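# Match blue bin count with desk boxes placed in tote

## Task

Find how many blue bins are on the shelving, then transfer that same number of boxes from the desk into the gray tote on the desk. Every transferred box must sit fully inside the tote, with none resting on its rim. Nothing else may leave its shelf, table or counter, the desk must stay roughly where it is, and the robot must not tip over or finish the scene leaning.

## Robot and tools

ROBOT. A Hello Robot Stretch 4, about 1.6 m tall: an omni-wheel base (rim within 0.23 m of its origin), a lift on a mast, one arm extending straight forward, a three-axis wrist and a five-finger hand. There is only one arm, so every joint target goes in a single flat "joints" object keyed by joint name.

FRAMES. Base frame: origin on the floor below the base centre, x ahead, y to the left, z up, in metres. hand_pose is reported in this frame for the hand point, 0.045 m in front of the palm; its printed value may be slightly wrong. The odometry frame is the base frame as it was at scene start; base_odometry counts wheel turns only (slip looks like travel), heading in rad, left positive, -3.142 to 3.142.

move. One action per call. "base" is a relative offset from where the base last reported itself: {"translate_m": d} drives d m straight ahead (negative backs up), {"strafe_m": d} slides d m sideways (left positive), {"rotate_rad": d} spins in place (counter-clockwise positive). Each is -2 to 2 m or -3.2 to 3.2 rad; translate_m and strafe_m may be combined for a straight diagonal, rotate_rad must be alone. "joints" holds absolute targets: lift_m 0 to 1.2 m; arm_m 0 to 0.55 m extension; wrist_yaw_rad -1.134 to 4.276 (0 ahead, positive left, 3.14 folded back); wrist_pitch_rad -1.117 to 4.259 (0 level, 1.57 pointing down); wrist_roll_rad -1.117 to 4.259 (0 palm up, 1.57 palm to the robot's right, 3.14 palm down); hand_little, hand_ring, hand_middle, hand_index, hand_thumb_bend each -1 (curled) to +1 (straight); hand_thumb_turn -1 (opposite the fingers) to +1 (beside the palm); hand_force_limit -1 to 1, a setting mapping to roughly 0-10 N fingertip stop force (0-15 N on thumb motors); hand_speed -0.96 to 1, a setting (full speed from +0.48 up). Out-of-range targets are clipped and reported. Optional "pace": slow, default, fast, max. Optional "speeds": per-joint top speed for lift_m, arm_m and the wrist joints. Optional "contact_limits" 0 (lightest) to 1 for arm_m, lift_m, translate_m, strafe_m, rotate_rad, given only next to that same command; default 0.5; a base limit persists until the next base action. {"end_of_arm": "enable_torque"} alone revives wrist motors that shut off. "cameras" picks head_camera, head_left_camera, head_right_camera, wrist_camera or all. "blocking" false returns in about 0.5 s while motion continues; a later move overrides only what it names. No action runs past 15 s; after 14 s a move ends with time_out. A move with no action just reports state and, by default, all images.

wait: seconds 0 to 10; returns early once earlier motion has settled. stop: brakes everything still moving and can re-brake slack wheels. zoom_image: camera plus region [x0, y0, x1, y1] in pixels, at most 504 by 504, on the newest image of that camera. show_instructions: shows the reference page (FIVE-FINGER HAND page 1). finished_scene: ends the scene irreversibly; the result must hold without the robot.

RESULTS. base_status and joint_status read done, moving, off_target (resting short of target), or an unrequested stop: contact_stop (held back; that motion goes slack), time_out (target dropped), limit_stop_at_own_body, limit_stop_at_tilt (lean over 6 degrees; lift, arm and wheels go slack), torque_fault (a wrist motor is limp until enable_torque). The first result showing such a stop cancels the remaining move, wait and finished_scene calls in that reply. on_its_own lists things the robot did unasked. lidar_m: 12 distances in m, 30-degree sectors counter-clockwise from straight ahead (4th left, 7th behind, 10th right); "-" means nothing seen or closer than 0.25 m. wrist_depth_mm: 7x7 grid of depths, 100 to 2000 mm. turned_by_wheels versus turned_by_imu differing by over about 0.1 rad in one move means a collision or slip. base_tilt in degrees (forward, right), about 3 degrees of fixed error. motor_effort in percent, peak in brackets; servo_current in mA for wrist servos. hand_stopped_by gives six words for little, ring, middle, index, thumb_bend, thumb_turn: moving, target, force, stalled or fault; the *_load_n values are fingertip forces in N, positive when pushed open; a grip lost shows as loads near 0.

HAND. Straight fingers extend 0.06-0.07 m past the hand point and sit 0.06 m behind it along -y. With the thumb turned fully in front, the hand wraps objects about 0.035-0.065 m thick; thumb tip against index pad can pinch light items up to about 0.08 m. A finger motor moves only when its target changes by 0.002 or more, stops on reaching target or at hand_force_limit, then locks. For soft grips use hand_speed -0.94 or lower. To tighten, raise the force limit and send a more-closed target; to release, send a more-open one. The wrist camera sits behind the palm heel and can bump things.

CAUTIONS. Own-body stops happen with the hand over the base and lift below about 0.25 (0.45 pointing down), with the wrist pitched up and rolled, or when yaw plus pitch falls under about -1.1. Above lift_m 0.2 the base is slowed. Carrying over 1 kg with arm_m above 0.2 while driving or turning risks tipping; move the base slowly and keep loads low and close. Keep lift contact limit at 0.15 or more for a 1 kg load. Lower boxes gently into the tote instead of dropping them, avoid ramming the desk or shelves, push nothing hard, and knock nothing off. The scene keeps running while you think, and loose objects may occasionally get nudged.

Each tool is called after ">>>" in YAML: its name, and indented under it one key for each argument.

Reference images:

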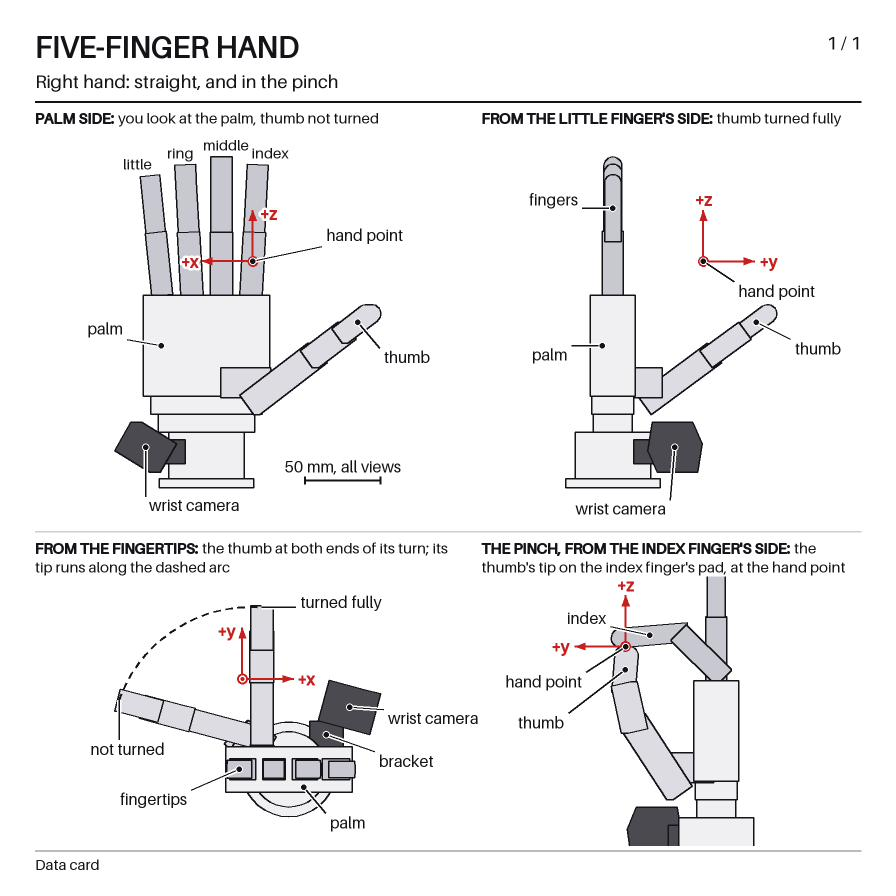

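## Session

>>> move:
  cameras: ["all"]

Scene clock: 0.00 s.
base_odometry: x=+0.000 y=+0.000 heading=+0.000
turned_by_wheels: +0.000
turned_by_imu: +0.000
base_tilt: forward=-0.3 right=+0.5
lidar_m: 0.64 0.68 1.00 2.43 1.12 0.82 0.80 0.85 1.86 1.80 0.92 0.66
base_status: not commanded
joint_positions: lift_m=+0.156 arm_m=+0.000 wrist_yaw_rad=+3.057 wrist_pitch_rad=+0.004 wrist_roll_rad=+0.000 hand_little=+1.000 hand_ring=+1.000 hand_middle=+1.000 hand_index=+1.000 hand_thumb_turn=+1.000 hand_thumb_bend=+1.000 hand_force_limit=+0.000 hand_speed=-0.800
joint_status: not commanded
measured_speeds: all 0
hand_stopped_by: target,target,target,target,target,target
little_load_n: 0.0
ring_load_n: 0.0
middle_load_n: 0.0
index_load_n: 0.0
thumb_bend_load_n: 0.0
thumb_turn_load_n: 0.0
motor_effort: lift_m=+21 arm_m=-6 wheel_0=-1 wheel_1=-1 wheel_2=-1
servo_current: wrist_yaw_rad=52 wrist_pitch_rad=59 wrist_roll_rad=46
hand_pose: x=-0.0398 y=+0.1366 z=+0.3931 quat_wxyz=(-0.477, -0.479, +0.522, +0.520) (m; base frame)
wrist_depth_mm: 136 254 1756 1808 1808 1921 1808 / 122 144 1098 1098 1060 1118 1921 / 114 150 1281 1708 1808 1808 1863 / 135 175 1756 1756 1808 1808 1863 / 1661 1708 1756 1756 1756 1808 - / 1537 1336 1397 1118 1430 - - / 960 946 116 114 - - -
pictures: head_camera, head_left_camera, head_right_camera, wrist_camera

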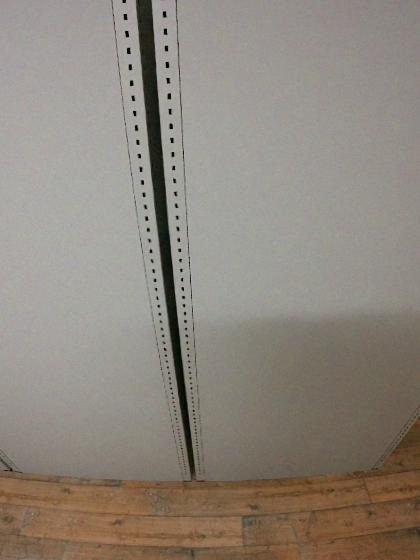

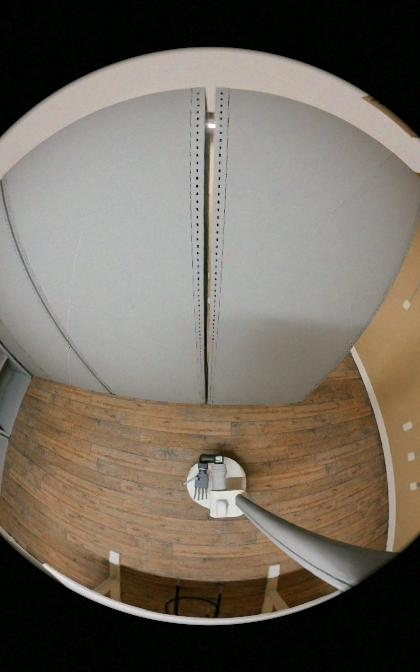

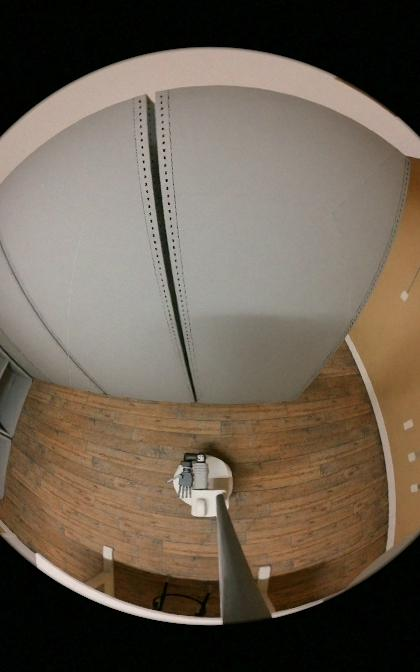

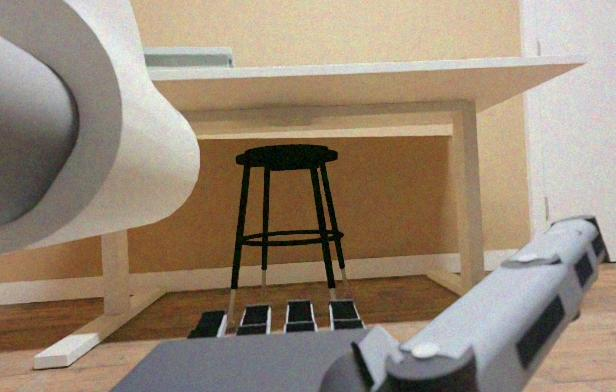

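>>> move:
  base: {"rotate_rad": 1.57}
  cameras: ["head_camera","head_left_camera","head_right_camera"]

>>> move:
  base: {"rotate_rad": 1.57}
  cameras: ["head_camera","head_left_camera","head_right_camera"]

>>> move:
  base: {"rotate_rad": 1.57}
  cameras: ["head_camera","head_left_camera","head_right_camera"]

Scene clock: 6.33 s.
move: done
base_odometry: x=+0.000 y=+0.000 heading=+1.570
turned_by_wheels: +1.570
turned_by_imu: +1.542
base_tilt: forward=-0.4 right=+0.5
lidar_m: 2.42 1.09 0.84 0.80 0.86 1.92 1.82 0.91 0.66 0.64 0.69 0.97
base_status: done
joint_positions: lift_m=+0.156 arm_m=+0.000 wrist_yaw_rad=+3.057 wrist_pitch_rad=+0.004 wrist_roll_rad=+0.000 hand_little=+1.000 hand_ring=+1.000 hand_middle=+1.000 hand_index=+1.000 hand_thumb_turn=+1.000 hand_thumb_bend=+1.000 hand_force_limit=+0.000 hand_speed=-0.800
joint_status: not commanded
measured_speeds: all 0
hand_stopped_by: target,target,target,target,target,target
little_load_n: -0.5
ring_load_n: 0.0
middle_load_n: 0.0
index_load_n: 0.0
thumb_bend_load_n: 0.0
thumb_turn_load_n: 0.0
motor_effort: lift_m=+21(22) arm_m=-5(6) wheel_0=-2(7) wheel_1=+0(7) wheel_2=-2(9)
servo_current: wrist_yaw_rad=39(65) wrist_pitch_rad=39(65) wrist_roll_rad=52(52)
hand_pose: x=-0.0398 y=+0.1366 z=+0.3931 quat_wxyz=(-0.477, -0.479, +0.522, +0.520)
wrist_depth_mm: 136 254 1983 1983 - - 1921 / 120 144 1921 1921 - - 1983 / 114 150 1983 1983 - - - / 135 175 1983 - - - 1983 / 157 1921 1921 1983 - - - / 1537 1464 1464 1464 1430 - - / 991 931 116 114 - - -

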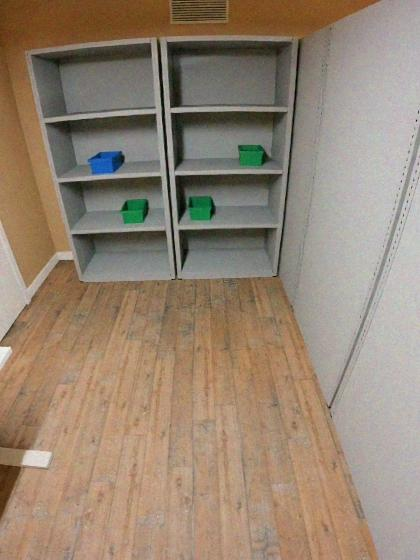

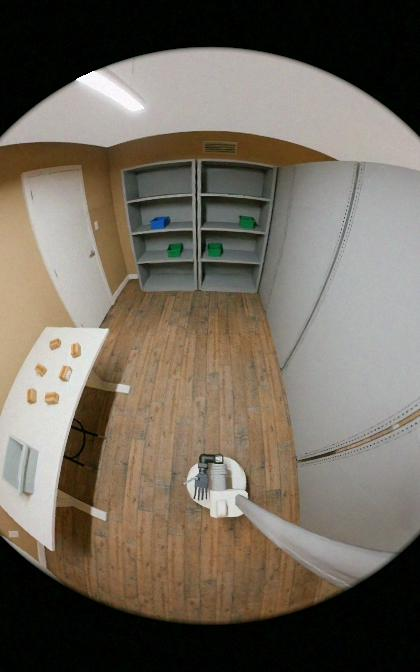

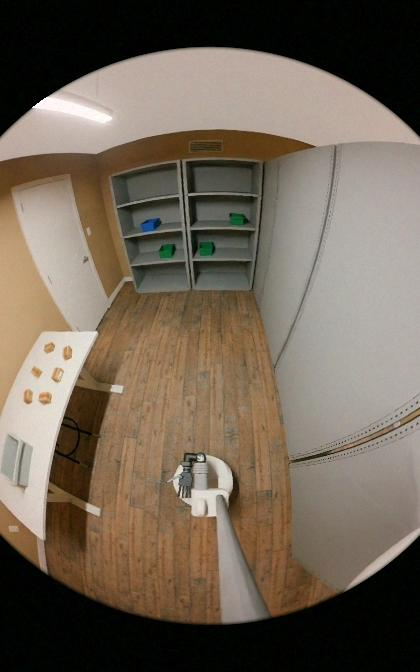

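Scene clock: 8.40 s.
move: done
base_odometry: x=+0.000 y=+0.000 heading=+3.140
turned_by_wheels: +1.570
turned_by_imu: +1.542
base_tilt: forward=-0.3 right=+0.5
lidar_m: 0.79 0.83 1.90 1.82 0.94 0.68 0.65 0.69 0.96 2.42 1.09 0.82
base_status: done
joint_positions: lift_m=+0.156 arm_m=+0.000 wrist_yaw_rad=+3.057 wrist_pitch_rad=+0.004 wrist_roll_rad=+0.000 hand_little=+1.000 hand_ring=+1.000 hand_middle=+1.000 hand_index=+1.000 hand_thumb_turn=+1.000 hand_thumb_bend=+1.000 hand_force_limit=+0.000 hand_speed=-0.800
joint_status: not commanded
measured_speeds: all 0
hand_stopped_by: target,target,target,target,target,target
little_load_n: 0.0
ring_load_n: 0.0
middle_load_n: 0.0
index_load_n: 0.0
thumb_bend_load_n: 0.0
thumb_turn_load_n: 0.0
motor_effort: lift_m=+21(22) arm_m=-6(6) wheel_0=-2(7) wheel_1=+1(8) wheel_2=-1(9)
servo_current: wrist_yaw_rad=52(65) wrist_pitch_rad=52(59) wrist_roll_rad=52(52)
hand_pose: x=-0.0398 y=+0.1366 z=+0.3931 quat_wxyz=(-0.477, -0.479, +0.522, +0.520)
wrist_depth_mm: 136 238 788 820 842 842 878 / 121 146 798 820 842 842 891 / 114 150 788 809 842 842 878 / 135 177 798 809 831 842 878 / 135 788 788 809 842 854 - / - 778 788 798 820 - - / - 111 116 114 - - -

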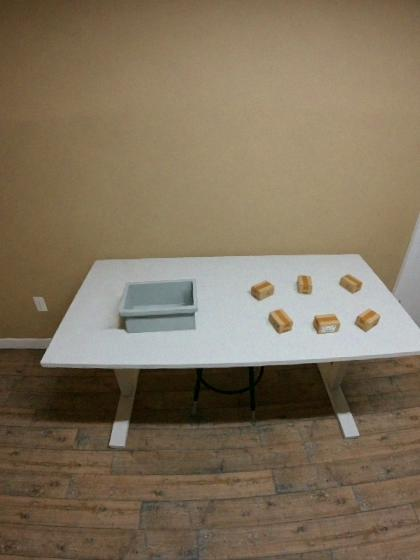

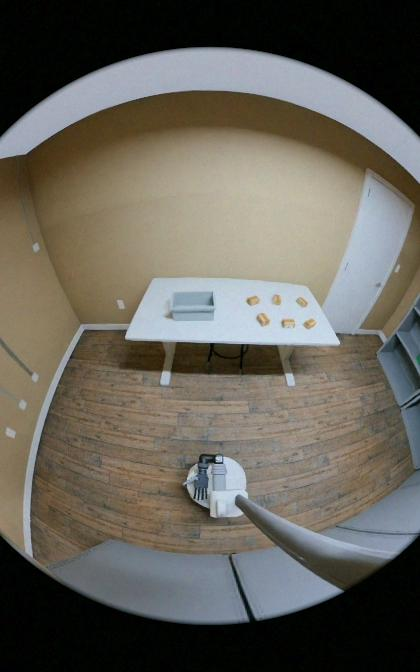

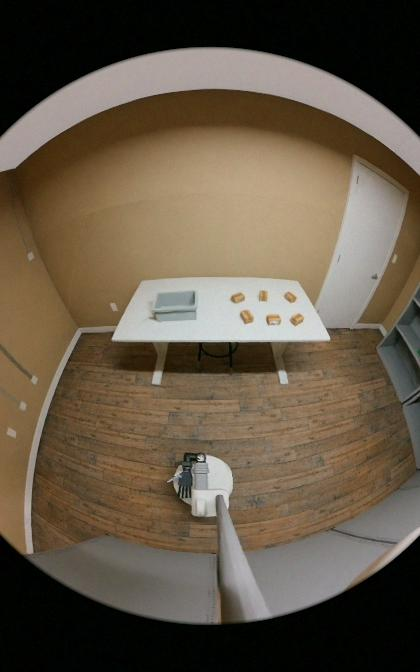

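Scene clock: 10.47 s.
move: done
base_odometry: x=+0.000 y=+0.000 heading=-1.574
turned_by_wheels: +1.570
turned_by_imu: +1.543
base_tilt: forward=-0.4 right=+0.5
lidar_m: 1.82 0.94 0.68 0.65 0.68 0.95 2.42 1.14 0.84 0.79 0.83 1.88
base_status: done
joint_positions: lift_m=+0.156 arm_m=+0.000 wrist_yaw_rad=+3.057 wrist_pitch_rad=+0.004 wrist_roll_rad=+0.000 hand_little=+1.000 hand_ring=+1.000 hand_middle=+1.000 hand_index=+1.000 hand_thumb_turn=+1.000 hand_thumb_bend=+1.000 hand_force_limit=+0.000 hand_speed=-0.800
joint_status: not commanded
measured_speeds: all 0
hand_stopped_by: target,target,target,target,target,target
little_load_n: 0.0
ring_load_n: 0.0
middle_load_n: 0.0
index_load_n: 0.0
thumb_bend_load_n: 0.0
thumb_turn_load_n: 0.0
motor_effort: lift_m=+21(22) arm_m=-6(6) wheel_0=+1(7) wheel_1=+1(9) wheel_2=+0(10)
servo_current: wrist_yaw_rad=52(65) wrist_pitch_rad=33(72) wrist_roll_rad=46(59)
hand_pose: x=-0.0398 y=+0.1366 z=+0.3931 quat_wxyz=(-0.477, -0.479, +0.522, +0.520)
wrist_depth_mm: 137 256 - - 1756 - - / 121 142 - - 1808 - - / 114 151 - - 1661 - - / 135 184 - - 1708 - - / - - - - 1708 - - / 1576 1430 1430 1464 1430 - - / 991 946 116 114 - - -

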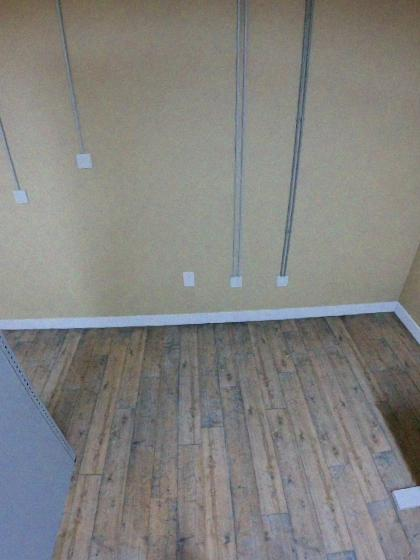

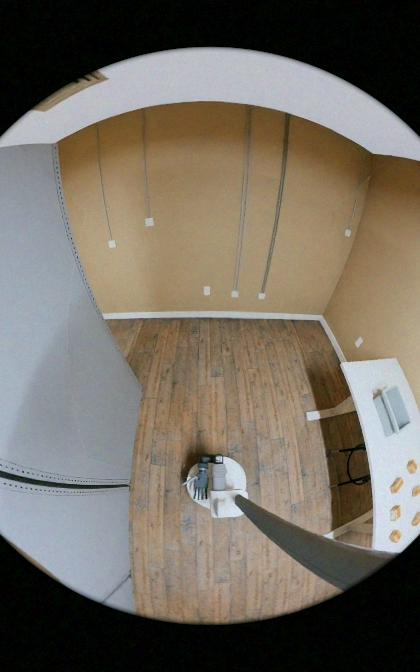

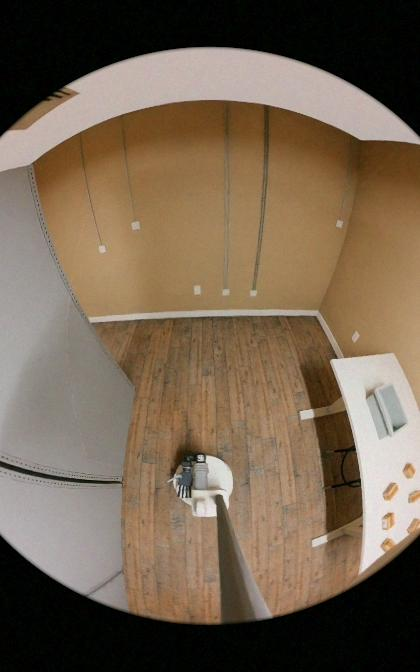

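>>> move:
  base: {"translate_m": 1.1}
  cameras: ["head_camera","head_left_camera"]

>>> move:
  base: {"rotate_rad": 1.2}
  cameras: ["head_camera","head_left_camera"]

Scene clock: 22.83 s.
move: done
base_odometry: x=-0.003 y=-1.100 heading=-1.573
turned_by_wheels: +0.000
turned_by_imu: -0.010
base_tilt: forward=-0.3 right=+0.5
lidar_m: 0.72 0.77 1.03 1.04 0.72 0.96 2.60 1.17 0.93 1.58 1.05 0.75
base_status: done
joint_positions: lift_m=+0.156 arm_m=+0.000 wrist_yaw_rad=+3.057 wrist_pitch_rad=+0.004 wrist_roll_rad=+0.000 hand_little=+1.000 hand_ring=+1.000 hand_middle=+1.000 hand_index=+1.000 hand_thumb_turn=+1.000 hand_thumb_bend=+1.000 hand_force_limit=+0.000 hand_speed=-0.800
joint_status: not commanded
measured_speeds: all 0
hand_stopped_by: target,target,target,target,target,target
little_load_n: 0.0
ring_load_n: 0.0
middle_load_n: 0.0
index_load_n: 0.0
thumb_bend_load_n: 0.0
thumb_turn_load_n: 0.0
motor_effort: lift_m=+21(22) arm_m=-6(6) wheel_0=+1(6) wheel_1=+1(9) wheel_2=+1(12)
servo_current: wrist_yaw_rad=46(72) wrist_pitch_rad=46(72) wrist_roll_rad=39(59)
hand_pose: x=-0.0398 y=+0.1366 z=+0.3931 quat_wxyz=(-0.477, -0.479, +0.522, +0.520)
wrist_depth_mm: 136 256 - - 1430 976 699 / 122 142 - - 1336 991 707 / 114 151 - - - 991 715 / 135 185 - - 1430 991 723 / - - - - 1863 1060 - / 1537 1430 1430 1430 1430 - - / 976 946 116 114 - - -

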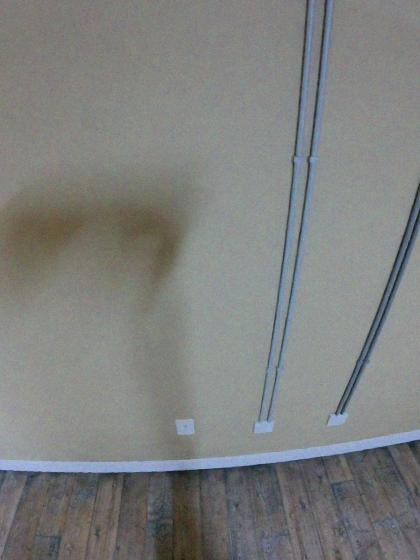

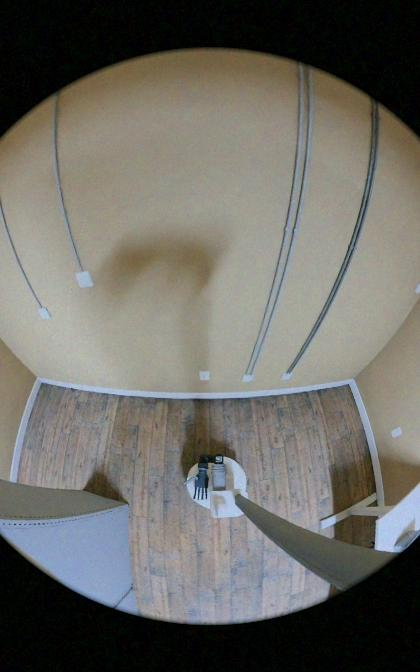

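Scene clock: 24.67 s.
move: done
base_odometry: x=-0.003 y=-1.100 heading=-0.373
turned_by_wheels: +1.200
turned_by_imu: +1.179
base_tilt: forward=-0.3 right=+0.5
lidar_m: 1.26 0.70 0.72 1.14 2.15 1.07 0.95 1.56 0.96 0.74 0.72 0.77
base_status: done
joint_positions: lift_m=+0.156 arm_m=+0.000 wrist_yaw_rad=+3.057 wrist_pitch_rad=+0.004 wrist_roll_rad=+0.000 hand_little=+1.000 hand_ring=+1.000 hand_middle=+1.000 hand_index=+1.000 hand_thumb_turn=+1.000 hand_thumb_bend=+1.000 hand_force_limit=+0.000 hand_speed=-0.800
joint_status: not commanded
measured_speeds: all 0
hand_stopped_by: target,target,target,target,target,target
little_load_n: 0.0
ring_load_n: 0.0
middle_load_n: 0.0
index_load_n: 0.0
thumb_bend_load_n: 0.0
thumb_turn_load_n: 0.0
motor_effort: lift_m=+21(21) arm_m=-6(6) wheel_0=+1(8) wheel_1=+1(10) wheel_2=+0(8)
servo_current: wrist_yaw_rad=52(65) wrist_pitch_rad=52(59) wrist_roll_rad=52(52)
hand_pose: x=-0.0398 y=+0.1366 z=+0.3931 quat_wxyz=(-0.477, -0.479, +0.522, +0.520)
wrist_depth_mm: 136 256 1863 - - - - / 122 142 1921 1430 - - - / 114 151 1618 1983 - - - / 135 184 1863 - - - - / 1430 1618 1863 1983 - - - / 1430 1464 1397 1118 1430 - - / 991 931 116 114 - - -

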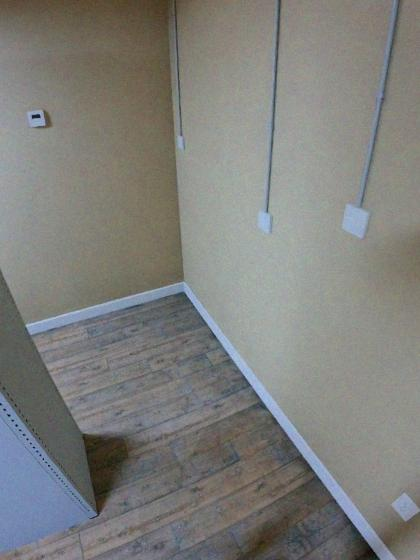

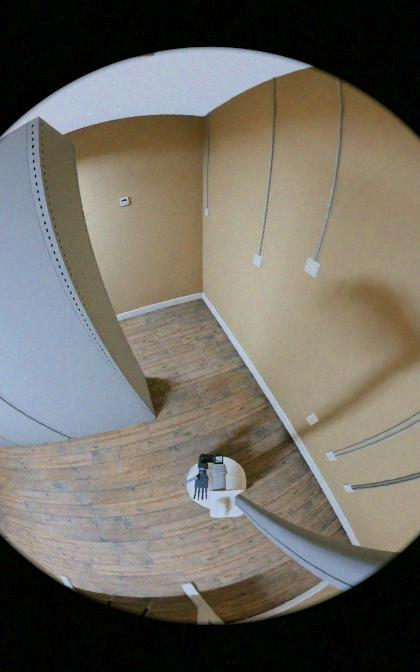

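>>> move:
  base: {"rotate_rad": 0.44}

>>> move:
  base: {"strafe_m": -0.2}
  cameras: ["head_camera","head_left_camera"]

Scene clock: 32.83 s.
move: done
base_odometry: x=-0.003 y=-1.100 heading=+0.067
turned_by_wheels: +0.440
turned_by_imu: +0.433
base_tilt: forward=-0.3 right=+0.5
lidar_m: 0.84 0.70 1.00 3.20 1.14 0.98 1.59 0.99 0.74 0.72 0.77 1.11
base_status: done
joint_positions: lift_m=+0.156 arm_m=+0.000 wrist_yaw_rad=+3.057 wrist_pitch_rad=+0.004 wrist_roll_rad=+0.000 hand_little=+1.000 hand_ring=+1.000 hand_middle=+1.000 hand_index=+1.000 hand_thumb_turn=+1.000 hand_thumb_bend=+1.000 hand_force_limit=+0.000 hand_speed=-0.800
joint_status: not commanded
measured_speeds: all 0
hand_stopped_by: target,target,target,target,target,target
little_load_n: 0.0
ring_load_n: 0.0
middle_load_n: 0.0
index_load_n: 0.0
thumb_bend_load_n: 0.0
thumb_turn_load_n: 0.0
motor_effort: lift_m=+21(21) arm_m=-6(6) wheel_0=+1(7) wheel_1=+0(9) wheel_2=+1(8)
servo_current: wrist_yaw_rad=46(59) wrist_pitch_rad=39(65) wrist_roll_rad=46(52)
hand_pose: x=-0.0398 y=+0.1366 z=+0.3931 quat_wxyz=(-0.477, -0.479, +0.522, +0.520)
wrist_depth_mm: 136 256 1708 1808 1808 1756 1863 / 121 142 1756 1756 1756 1098 1098 / 114 151 1708 1756 1863 1808 1921 / 135 184 1756 1756 1808 1808 1863 / 1229 1708 1661 1756 1808 1863 - / 1281 1499 1397 1464 1430 - - / 991 946 116 114 - - -
pictures: none

Scene clock: 34.77 s.
move: done
base_odometry: x=+0.011 y=-1.300 heading=+0.067
turned_by_wheels: +0.000
turned_by_imu: +0.000
base_tilt: forward=-0.3 right=+0.5
lidar_m: 2.11 0.79 1.00 3.15 1.16 1.09 1.60 0.75 0.53 0.51 0.55 0.81
base_status: done
joint_positions: lift_m=+0.156 arm_m=+0.000 wrist_yaw_rad=+3.057 wrist_pitch_rad=+0.004 wrist_roll_rad=+0.000 hand_little=+1.000 hand_ring=+1.000 hand_middle=+1.000 hand_index=+1.000 hand_thumb_turn=+1.000 hand_thumb_bend=+1.000 hand_force_limit=+0.000 hand_speed=-0.800
joint_status: not commanded
measured_speeds: all 0
hand_stopped_by: target,target,target,target,target,target
little_load_n: 0.0
ring_load_n: 0.0
middle_load_n: 0.0
index_load_n: 0.0
thumb_bend_load_n: 0.0
thumb_turn_load_n: 0.0
motor_effort: lift_m=+21(21) arm_m=-6(6) wheel_0=-1(10) wheel_1=+2(10) wheel_2=+1(4)
servo_current: wrist_yaw_rad=39(65) wrist_pitch_rad=46(65) wrist_roll_rad=46(52)
hand_pose: x=-0.0398 y=+0.1366 z=+0.3931 quat_wxyz=(-0.477, -0.479, +0.522, +0.520)
wrist_depth_mm: 136 256 1756 1808 1808 1863 1863 / 121 142 1756 1756 1756 1255 1098 / 115 151 1808 1808 1756 1863 1863 / 135 185 1708 1808 1863 1863 1863 / 931 1756 1756 1756 1808 1808 - / 1060 1336 1430 1464 1430 - - / 931 946 116 114 - - -

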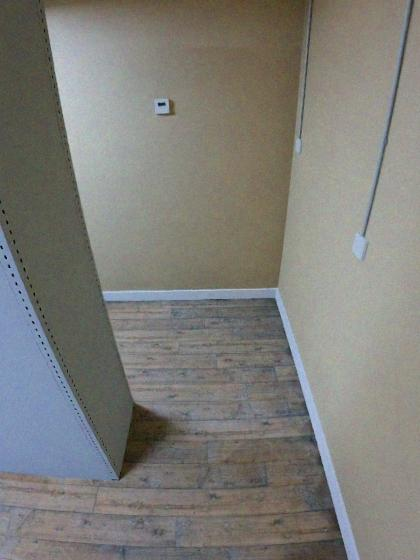

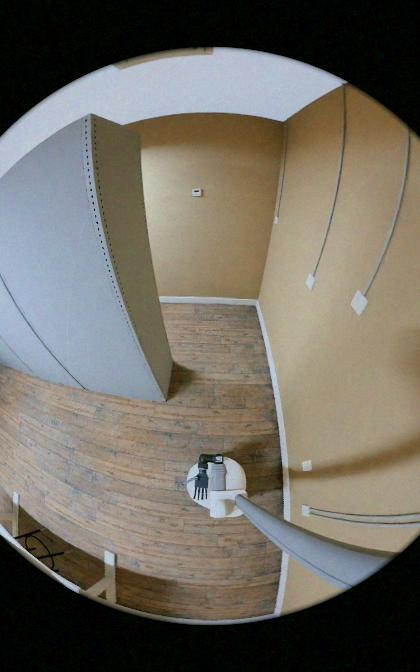

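>>> move:
  base: {"translate_m": 1.35}
  cameras: ["head_camera","head_left_camera"]

>>> move:
  base: {"rotate_rad": 1.57}
  cameras: ["all"]

Scene clock: 43.00 s.
move: done
base_odometry: x=+1.358 y=-1.209 heading=+0.067
turned_by_wheels: +0.000
turned_by_imu: -0.013
base_tilt: forward=-0.3 right=+0.5
lidar_m: 0.77 0.83 1.15 0.75 0.44 0.57 2.17 0.80 0.60 0.55 0.62 0.82
base_status: done
joint_positions: lift_m=+0.156 arm_m=+0.000 wrist_yaw_rad=+3.057 wrist_pitch_rad=+0.004 wrist_roll_rad=+0.000 hand_little=+1.000 hand_ring=+1.000 hand_middle=+1.000 hand_index=+1.000 hand_thumb_turn=+1.000 hand_thumb_bend=+1.000 hand_force_limit=+0.000 hand_speed=-0.800
joint_status: not commanded
measured_speeds: all 0
hand_stopped_by: target,target,target,target,target,target
little_load_n: 0.0
ring_load_n: 0.0
middle_load_n: 0.0
index_load_n: 0.0
thumb_bend_load_n: 0.0
thumb_turn_load_n: 0.0
motor_effort: lift_m=+21(22) arm_m=-6(6) wheel_0=+0(7) wheel_1=-1(9) wheel_2=+1(11)
servo_current: wrist_yaw_rad=39(65) wrist_pitch_rad=46(78) wrist_roll_rad=46(52)
hand_pose: x=-0.0398 y=+0.1366 z=+0.3931 quat_wxyz=(-0.477, -0.479, +0.522, +0.520)
wrist_depth_mm: 136 257 - - - 539 384 / 122 142 - - - 549 389 / 114 151 - - - 554 392 / 135 184 - - - 559 413 / 1042 1863 - - - 597 - / 1160 1464 1397 1464 1397 - - / 976 946 116 114 - - -

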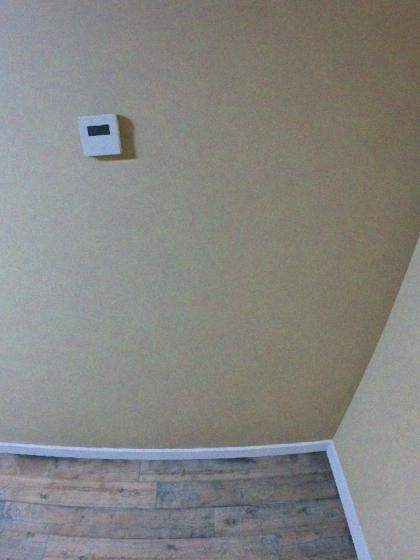

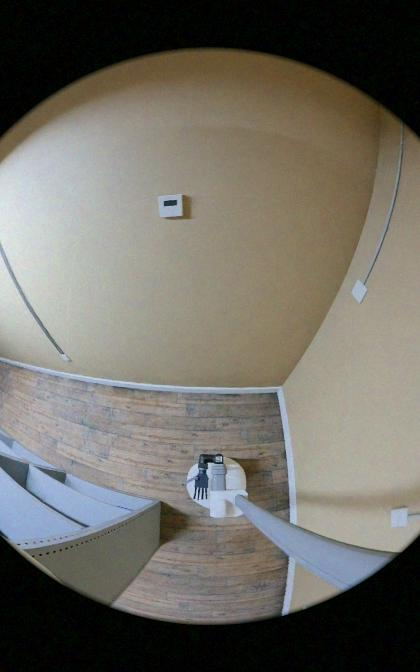

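Scene clock: 45.07 s.
move: done
base_odometry: x=+1.358 y=-1.209 heading=+1.637
turned_by_wheels: +1.570
turned_by_imu: +1.543
base_tilt: forward=-0.3 right=+0.5
lidar_m: 0.73 0.43 0.56 2.23 0.87 0.61 0.59 0.61 0.81 0.77 0.82 1.13
base_status: done
joint_positions: lift_m=+0.156 arm_m=+0.000 wrist_yaw_rad=+3.057 wrist_pitch_rad=+0.004 wrist_roll_rad=+0.000 hand_little=+1.000 hand_ring=+1.000 hand_middle=+1.000 hand_index=+1.000 hand_thumb_turn=+1.000 hand_thumb_bend=+1.000 hand_force_limit=+0.000 hand_speed=-0.800
joint_status: not commanded
measured_speeds: all 0
hand_stopped_by: target,target,target,target,target,target
little_load_n: 0.0
ring_load_n: 0.0
middle_load_n: 0.0
index_load_n: 0.0
thumb_bend_load_n: 0.0
thumb_turn_load_n: 0.0
motor_effort: lift_m=+21(22) arm_m=-6(6) wheel_0=+1(8) wheel_1=+0(8) wheel_2=+1(10)
servo_current: wrist_yaw_rad=46(65) wrist_pitch_rad=52(65) wrist_roll_rad=52(59)
hand_pose: x=-0.0398 y=+0.1366 z=+0.3931 quat_wxyz=(-0.477, -0.479, +0.522, +0.520)
wrist_depth_mm: 136 260 715 741 750 788 788 / 122 142 723 732 759 768 798 / 115 151 723 732 750 778 798 / 135 184 732 741 759 778 798 / 676 699 723 750 741 768 - / 683 699 707 723 750 - - / 683 691 116 114 - - -
pictures: head_camera, head_left_camera, head_right_camera, wrist_camera
wrist_camera: T_world_to_cam=[[0.10481, 0.99301, -0.05427, -0.09419], [-0.02309, -0.05213, -0.99837, 0.39815], [-0.99423, 0.10589, 0.01747, 0.1002]] pos_world=[0.11868, 0.10368, 0.39064]

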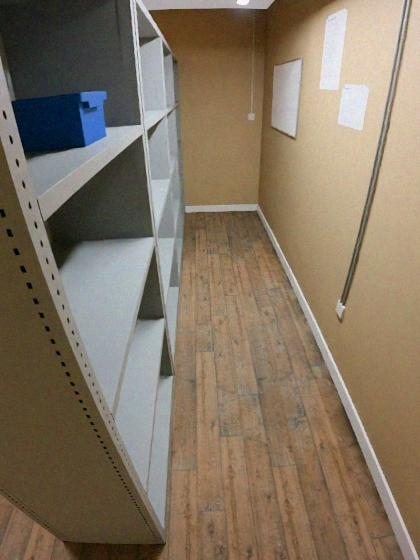

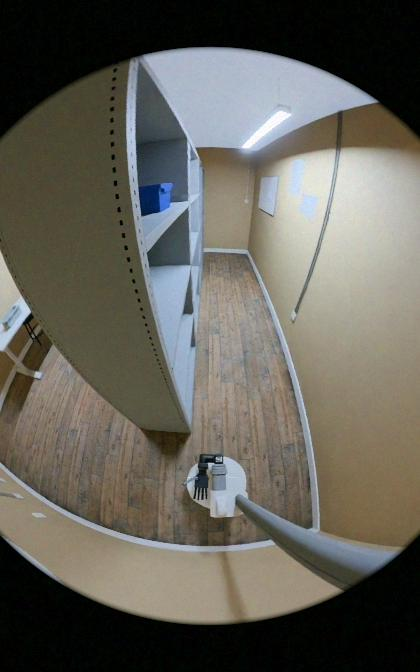

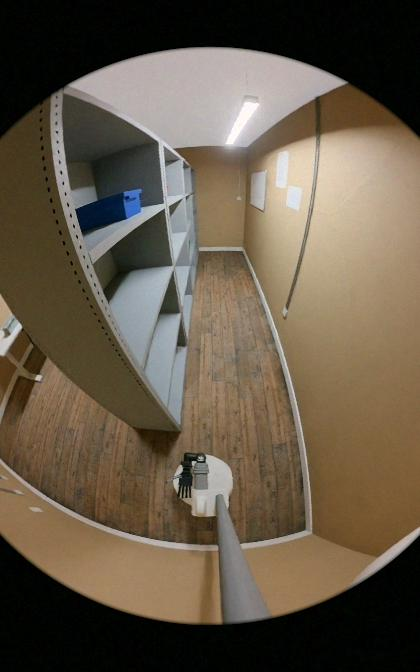

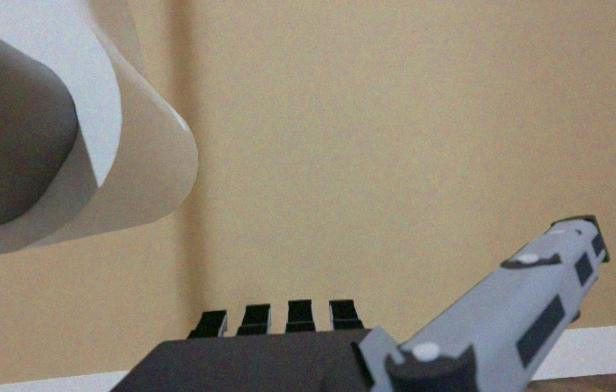

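>>> move:
  base: {"strafe_m": -0.15, "translate_m": 0.75}

>>> move:
  base: {"rotate_rad": 1.57}
  cameras: ["head_camera","head_left_camera","head_right_camera"]

Scene clock: 53.77 s.
move: done
base_odometry: x=+1.457 y=-0.450 heading=+1.637
turned_by_wheels: +0.000
turned_by_imu: -0.008
base_tilt: forward=-0.3 right=+0.5
lidar_m: 1.31 0.47 0.34 0.31 0.34 1.41 1.34 0.93 0.68 0.62 0.66 0.92
base_status: done
joint_positions: lift_m=+0.156 arm_m=+0.000 wrist_yaw_rad=+3.057 wrist_pitch_rad=+0.004 wrist_roll_rad=+0.000 hand_little=+1.000 hand_ring=+1.000 hand_middle=+1.000 hand_index=+1.000 hand_thumb_turn=+1.000 hand_thumb_bend=+1.000 hand_force_limit=+0.000 hand_speed=-0.800
joint_status: not commanded
measured_speeds: all 0
hand_stopped_by: target,target,target,target,target,target
little_load_n: 0.0
ring_load_n: 0.0
middle_load_n: 0.0
index_load_n: 0.0
thumb_bend_load_n: 0.0
thumb_turn_load_n: 0.0
motor_effort: lift_m=+21(21) arm_m=-6(6) wheel_0=-1(8) wheel_1=-1(6) wheel_2=+0(11)
servo_current: wrist_yaw_rad=39(65) wrist_pitch_rad=52(72) wrist_roll_rad=46(59)
hand_pose: x=-0.0398 y=+0.1366 z=+0.3931 quat_wxyz=(-0.477, -0.479, +0.522, +0.520)
wrist_depth_mm: 136 256 1499 1537 1537 439 317 / 121 142 1464 1537 1576 439 427 / 114 151 1499 1499 1618 439 449 / 135 185 1499 1499 1537 439 445 / 1138 1430 1499 1499 1537 442 - / 1281 1308 206 199 1281 - - / 991 946 116 114 - - -
pictures: none

Scene clock: 55.83 s.
move: done
base_odometry: x=+1.457 y=-0.450 heading=-3.076
turned_by_wheels: +1.570
turned_by_imu: +1.541
base_tilt: forward=-0.3 right=+0.5
lidar_m: 0.28 0.32 1.38 1.33 0.96 0.67 0.66 0.67 0.90 1.37 0.46 0.31
base_status: done
joint_positions: lift_m=+0.156 arm_m=+0.000 wrist_yaw_rad=+3.057 wrist_pitch_rad=+0.004 wrist_roll_rad=+0.000 hand_little=+1.000 hand_ring=+1.000 hand_middle=+1.000 hand_index=+1.000 hand_thumb_turn=+1.000 hand_thumb_bend=+1.000 hand_force_limit=+0.000 hand_speed=-0.800
joint_status: not commanded
measured_speeds: all 0
hand_stopped_by: target,target,target,target,target,target
little_load_n: 0.0
ring_load_n: 0.0
middle_load_n: 0.0
index_load_n: 0.0
thumb_bend_load_n: 0.0
thumb_turn_load_n: 0.0
motor_effort: lift_m=+21(21) arm_m=-6(6) wheel_0=-2(6) wheel_1=-1(8) wheel_2=+0(10)
servo_current: wrist_yaw_rad=39(59) wrist_pitch_rad=52(65) wrist_roll_rad=46(52)
hand_pose: x=-0.0398 y=+0.1366 z=+0.3931 quat_wxyz=(-0.477, -0.479, +0.522, +0.520)
wrist_depth_mm: 136 258 778 798 831 854 878 / 121 142 788 820 831 854 891 / 114 151 778 809 820 854 878 / 135 185 778 809 831 854 866 / 732 750 788 809 831 854 - / 732 759 768 798 820 - - / 723 741 116 114 - - -

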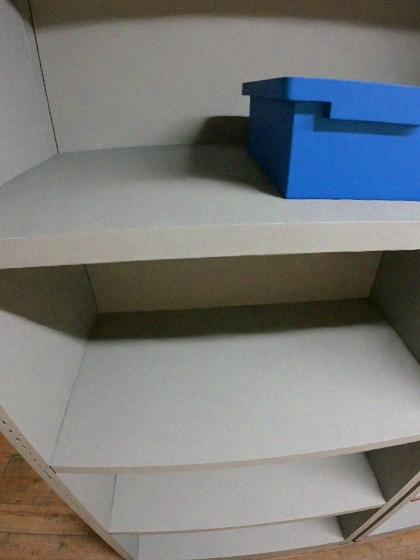

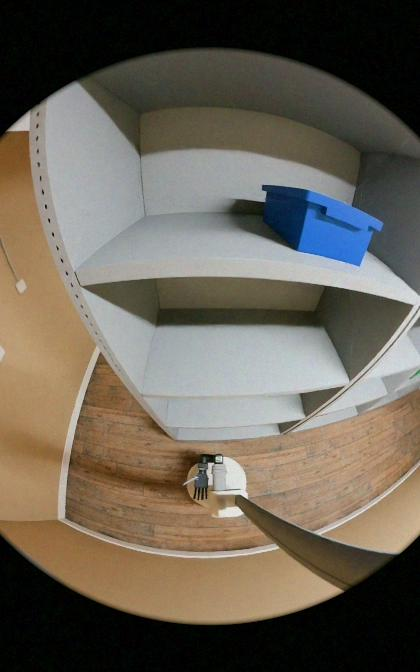

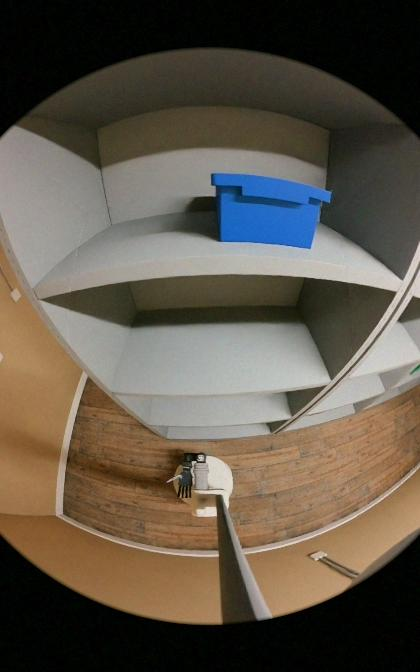

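>>> move:
  base: {"strafe_m": -0.85}
  cameras: ["head_camera","head_left_camera","head_right_camera"]

>>> move:
  base: {"strafe_m": -0.85}
  cameras: ["head_camera","head_left_camera","head_right_camera"]

Scene clock: 66.80 s.
move: done
base_odometry: x=+1.402 y=+0.398 heading=-3.076
turned_by_wheels: +0.000
turned_by_imu: +0.002
base_tilt: forward=-0.3 right=+0.5
lidar_m: 0.32 0.33 0.48 2.19 0.96 0.67 0.63 0.66 0.90 1.45 0.47 0.33
base_status: done
joint_positions: lift_m=+0.156 arm_m=+0.000 wrist_yaw_rad=+3.057 wrist_pitch_rad=+0.004 wrist_roll_rad=+0.000 hand_little=+1.000 hand_ring=+1.000 hand_middle=+1.000 hand_index=+1.000 hand_thumb_turn=+1.000 hand_thumb_bend=+1.000 hand_force_limit=+0.000 hand_speed=-0.800
joint_status: not commanded
measured_speeds: all 0
hand_stopped_by: target,target,target,target,target,target
little_load_n: 0.0
ring_load_n: 0.0
middle_load_n: 0.0
index_load_n: 0.0
thumb_bend_load_n: 0.0
thumb_turn_load_n: 0.0
motor_effort: lift_m=+21(21) arm_m=-6(6) wheel_0=+0(9) wheel_1=+1(11) wheel_2=-1(4)
servo_current: wrist_yaw_rad=46(72) wrist_pitch_rad=39(72) wrist_roll_rad=46(52)
hand_pose: x=-0.0398 y=+0.1366 z=+0.3931 quat_wxyz=(-0.477, -0.479, +0.522, +0.520)
wrist_depth_mm: 136 259 778 788 831 842 891 / 121 142 768 798 809 854 878 / 114 151 778 798 820 842 866 / 135 183 768 798 820 854 866 / 715 741 768 798 820 842 - / 723 750 759 778 809 - - / 715 723 116 114 - - -

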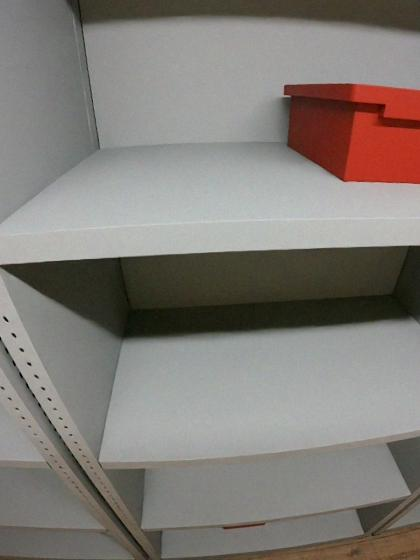

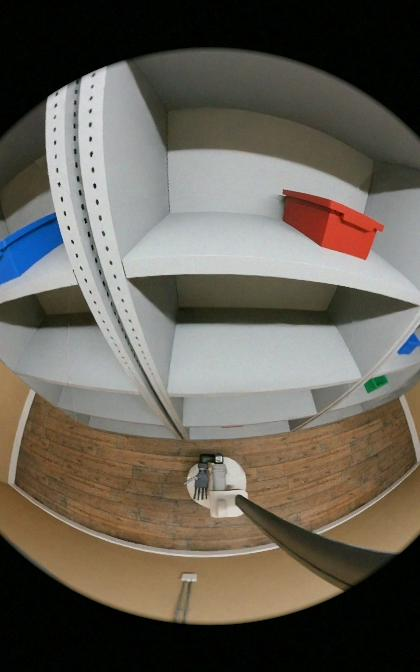

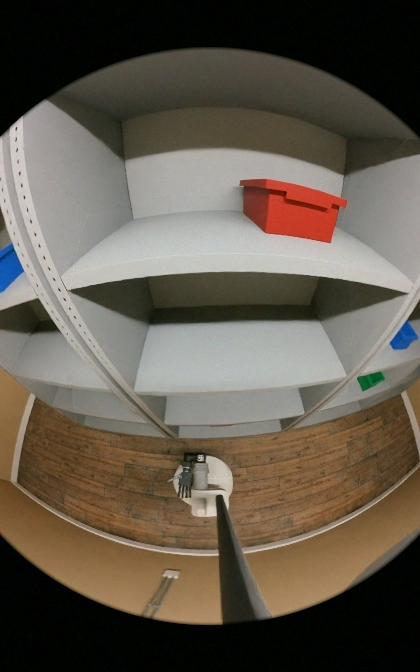

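Scene clock: 70.97 s.
move: done
base_odometry: x=+1.346 y=+1.246 heading=-3.076
turned_by_wheels: +0.000
turned_by_imu: +0.000
base_tilt: forward=-0.4 right=+0.5
lidar_m: 0.32 0.34 0.49 1.39 0.91 0.65 0.64 0.65 0.90 1.46 0.48 0.34
base_status: done
joint_positions: lift_m=+0.156 arm_m=+0.000 wrist_yaw_rad=+3.057 wrist_pitch_rad=+0.004 wrist_roll_rad=+0.000 hand_little=+1.000 hand_ring=+1.000 hand_middle=+1.000 hand_index=+1.000 hand_thumb_turn=+1.000 hand_thumb_bend=+1.000 hand_force_limit=+0.000 hand_speed=-0.800
joint_status: not commanded
measured_speeds: all 0
hand_stopped_by: target,target,target,target,target,target
little_load_n: 0.0
ring_load_n: 0.0
middle_load_n: 0.0
index_load_n: 0.0
thumb_bend_load_n: 0.0
thumb_turn_load_n: 0.0
motor_effort: lift_m=+21(21) arm_m=-6(6) wheel_0=-1(9) wheel_1=+1(13) wheel_2=-1(5)
servo_current: wrist_yaw_rad=52(72) wrist_pitch_rad=46(72) wrist_roll_rad=52(52)
hand_pose: x=-0.0398 y=+0.1366 z=+0.3931 quat_wxyz=(-0.477, -0.479, +0.522, +0.520)
wrist_depth_mm: 136 259 768 798 820 831 866 / 121 142 768 788 820 831 866 / 114 151 778 778 820 831 866 / 135 183 759 778 809 831 866 / 715 741 759 778 809 831 - / 715 741 750 768 809 - - / 715 723 116 114 - - -

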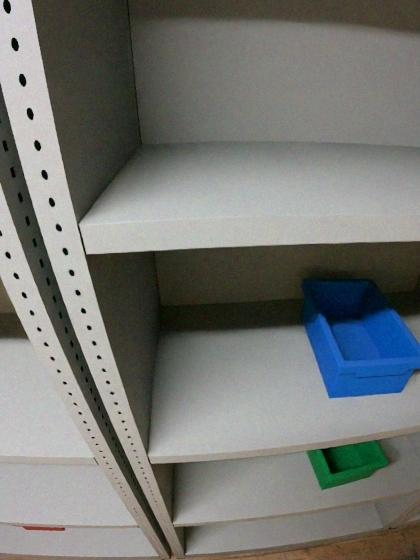

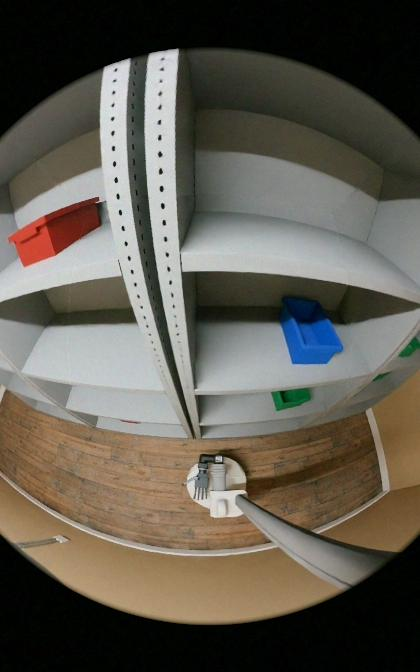

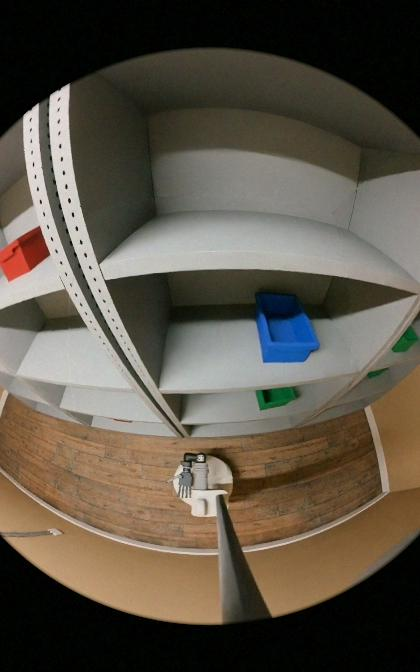

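>>> move:
  base: {"strafe_m": -0.8}
  cameras: ["head_camera","head_left_camera","head_right_camera"]

>>> move:
  base: {"rotate_rad": -1.57}
  cameras: ["head_camera","head_left_camera","head_right_camera"]

Scene clock: 79.83 s.
move: done
base_odometry: x=+1.294 y=+2.044 heading=-3.076
turned_by_wheels: +0.000
turned_by_imu: +0.001
base_tilt: forward=-0.3 right=+0.5
lidar_m: 0.34 0.36 0.51 1.40 0.93 0.65 0.61 0.63 0.85 0.88 0.53 0.36
base_status: done
joint_positions: lift_m=+0.156 arm_m=+0.000 wrist_yaw_rad=+3.057 wrist_pitch_rad=+0.004 wrist_roll_rad=+0.000 hand_little=+1.000 hand_ring=+1.000 hand_middle=+1.000 hand_index=+1.000 hand_thumb_turn=+1.000 hand_thumb_bend=+1.000 hand_force_limit=+0.000 hand_speed=-0.800
joint_status: not commanded
measured_speeds: all 0
hand_stopped_by: target,target,target,target,target,target
little_load_n: 0.0
ring_load_n: 0.0
middle_load_n: 0.0
index_load_n: 0.0
thumb_bend_load_n: -0.5
thumb_turn_load_n: 0.0
motor_effort: lift_m=+21(22) arm_m=-6(6) wheel_0=-1(9) wheel_1=+1(10) wheel_2=-1(4)
servo_current: wrist_yaw_rad=52(65) wrist_pitch_rad=33(72) wrist_roll_rad=52(59)
hand_pose: x=-0.0398 y=+0.1366 z=+0.3931 quat_wxyz=(-0.477, -0.479, +0.522, +0.520)
wrist_depth_mm: 136 260 750 798 798 820 866 / 121 142 768 778 809 831 854 / 114 151 759 778 809 820 854 / 135 185 750 778 788 809 854 / 699 723 750 778 798 820 - / 715 723 750 768 798 - - / 707 732 116 114 - - -

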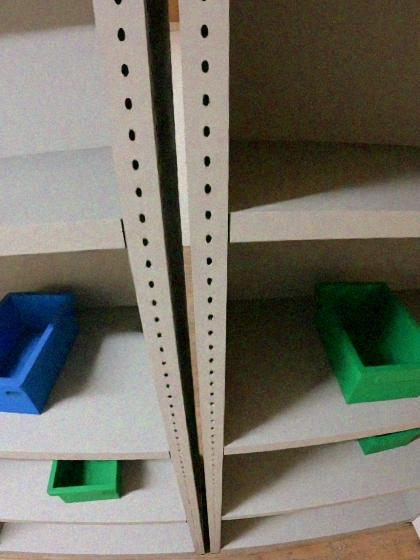

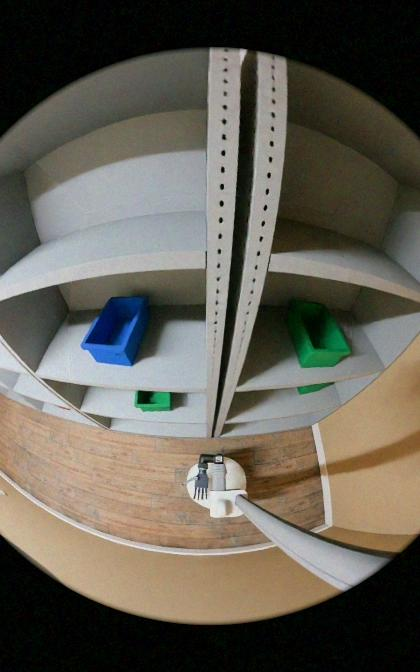

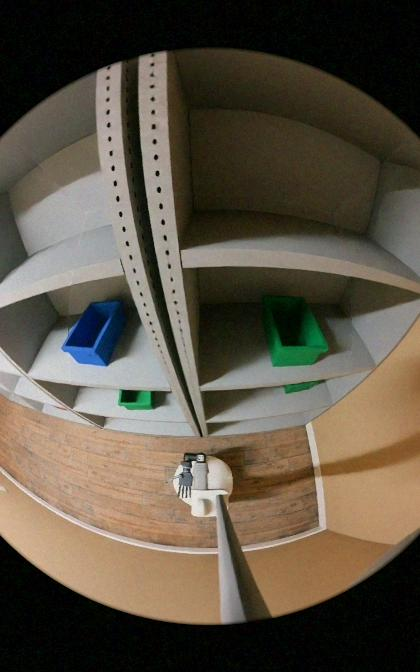

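Scene clock: 81.90 s.
move: done
base_odometry: x=+1.294 y=+2.044 heading=+1.637
turned_by_wheels: -1.570
turned_by_imu: -1.540
base_tilt: forward=-0.3 right=+0.5
lidar_m: 0.88 0.50 0.36 0.34 0.37 0.52 1.49 0.88 0.63 0.59 0.64 0.89
base_status: done
joint_positions: lift_m=+0.156 arm_m=+0.000 wrist_yaw_rad=+3.057 wrist_pitch_rad=+0.004 wrist_roll_rad=+0.000 hand_little=+1.000 hand_ring=+1.000 hand_middle=+1.000 hand_index=+1.000 hand_thumb_turn=+1.000 hand_thumb_bend=+1.000 hand_force_limit=+0.000 hand_speed=-0.800
joint_status: not commanded
measured_speeds: all 0
hand_stopped_by: target,target,target,target,target,target
little_load_n: 0.0
ring_load_n: 0.0
middle_load_n: 0.0
index_load_n: 0.0
thumb_bend_load_n: 0.0
thumb_turn_load_n: 0.0
motor_effort: lift_m=+20(21) arm_m=-6(6) wheel_0=+2(6) wheel_1=+2(9) wheel_2=-1(8)
servo_current: wrist_yaw_rad=46(65) wrist_pitch_rad=39(78) wrist_roll_rad=46(52)
hand_pose: x=-0.0398 y=+0.1366 z=+0.3931 quat_wxyz=(-0.477, -0.479, +0.522, +0.520)
wrist_depth_mm: 136 256 - - - 525 436 / 121 142 - - - - - / 115 151 - - - - 891 / 136 184 - - - - 904 / 1098 - - - - - - / 1255 1464 1397 1118 1008 - - / 976 931 116 114 - - -

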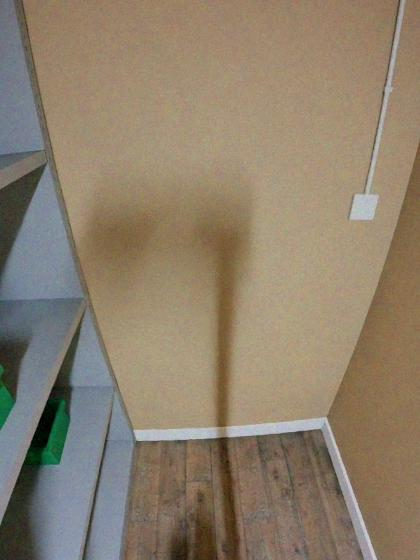

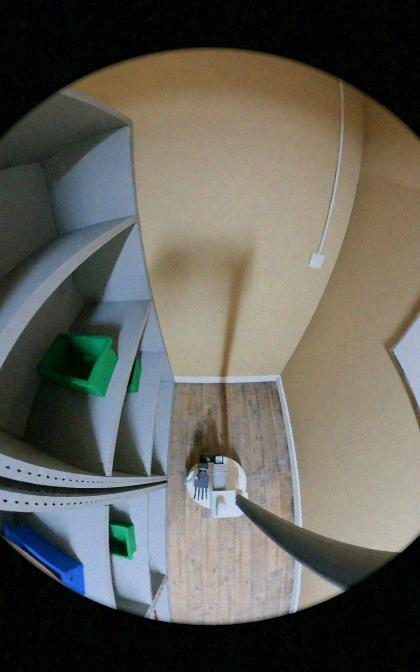

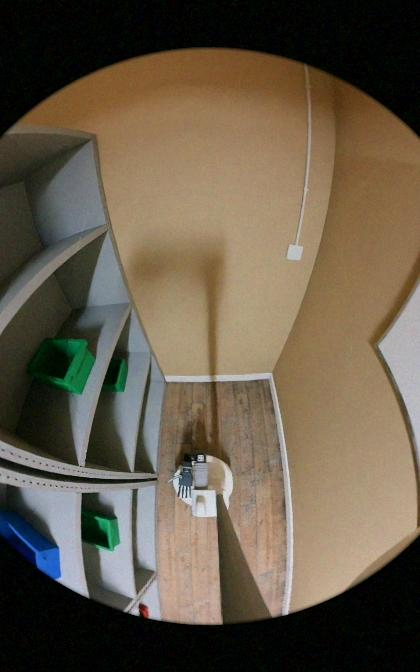

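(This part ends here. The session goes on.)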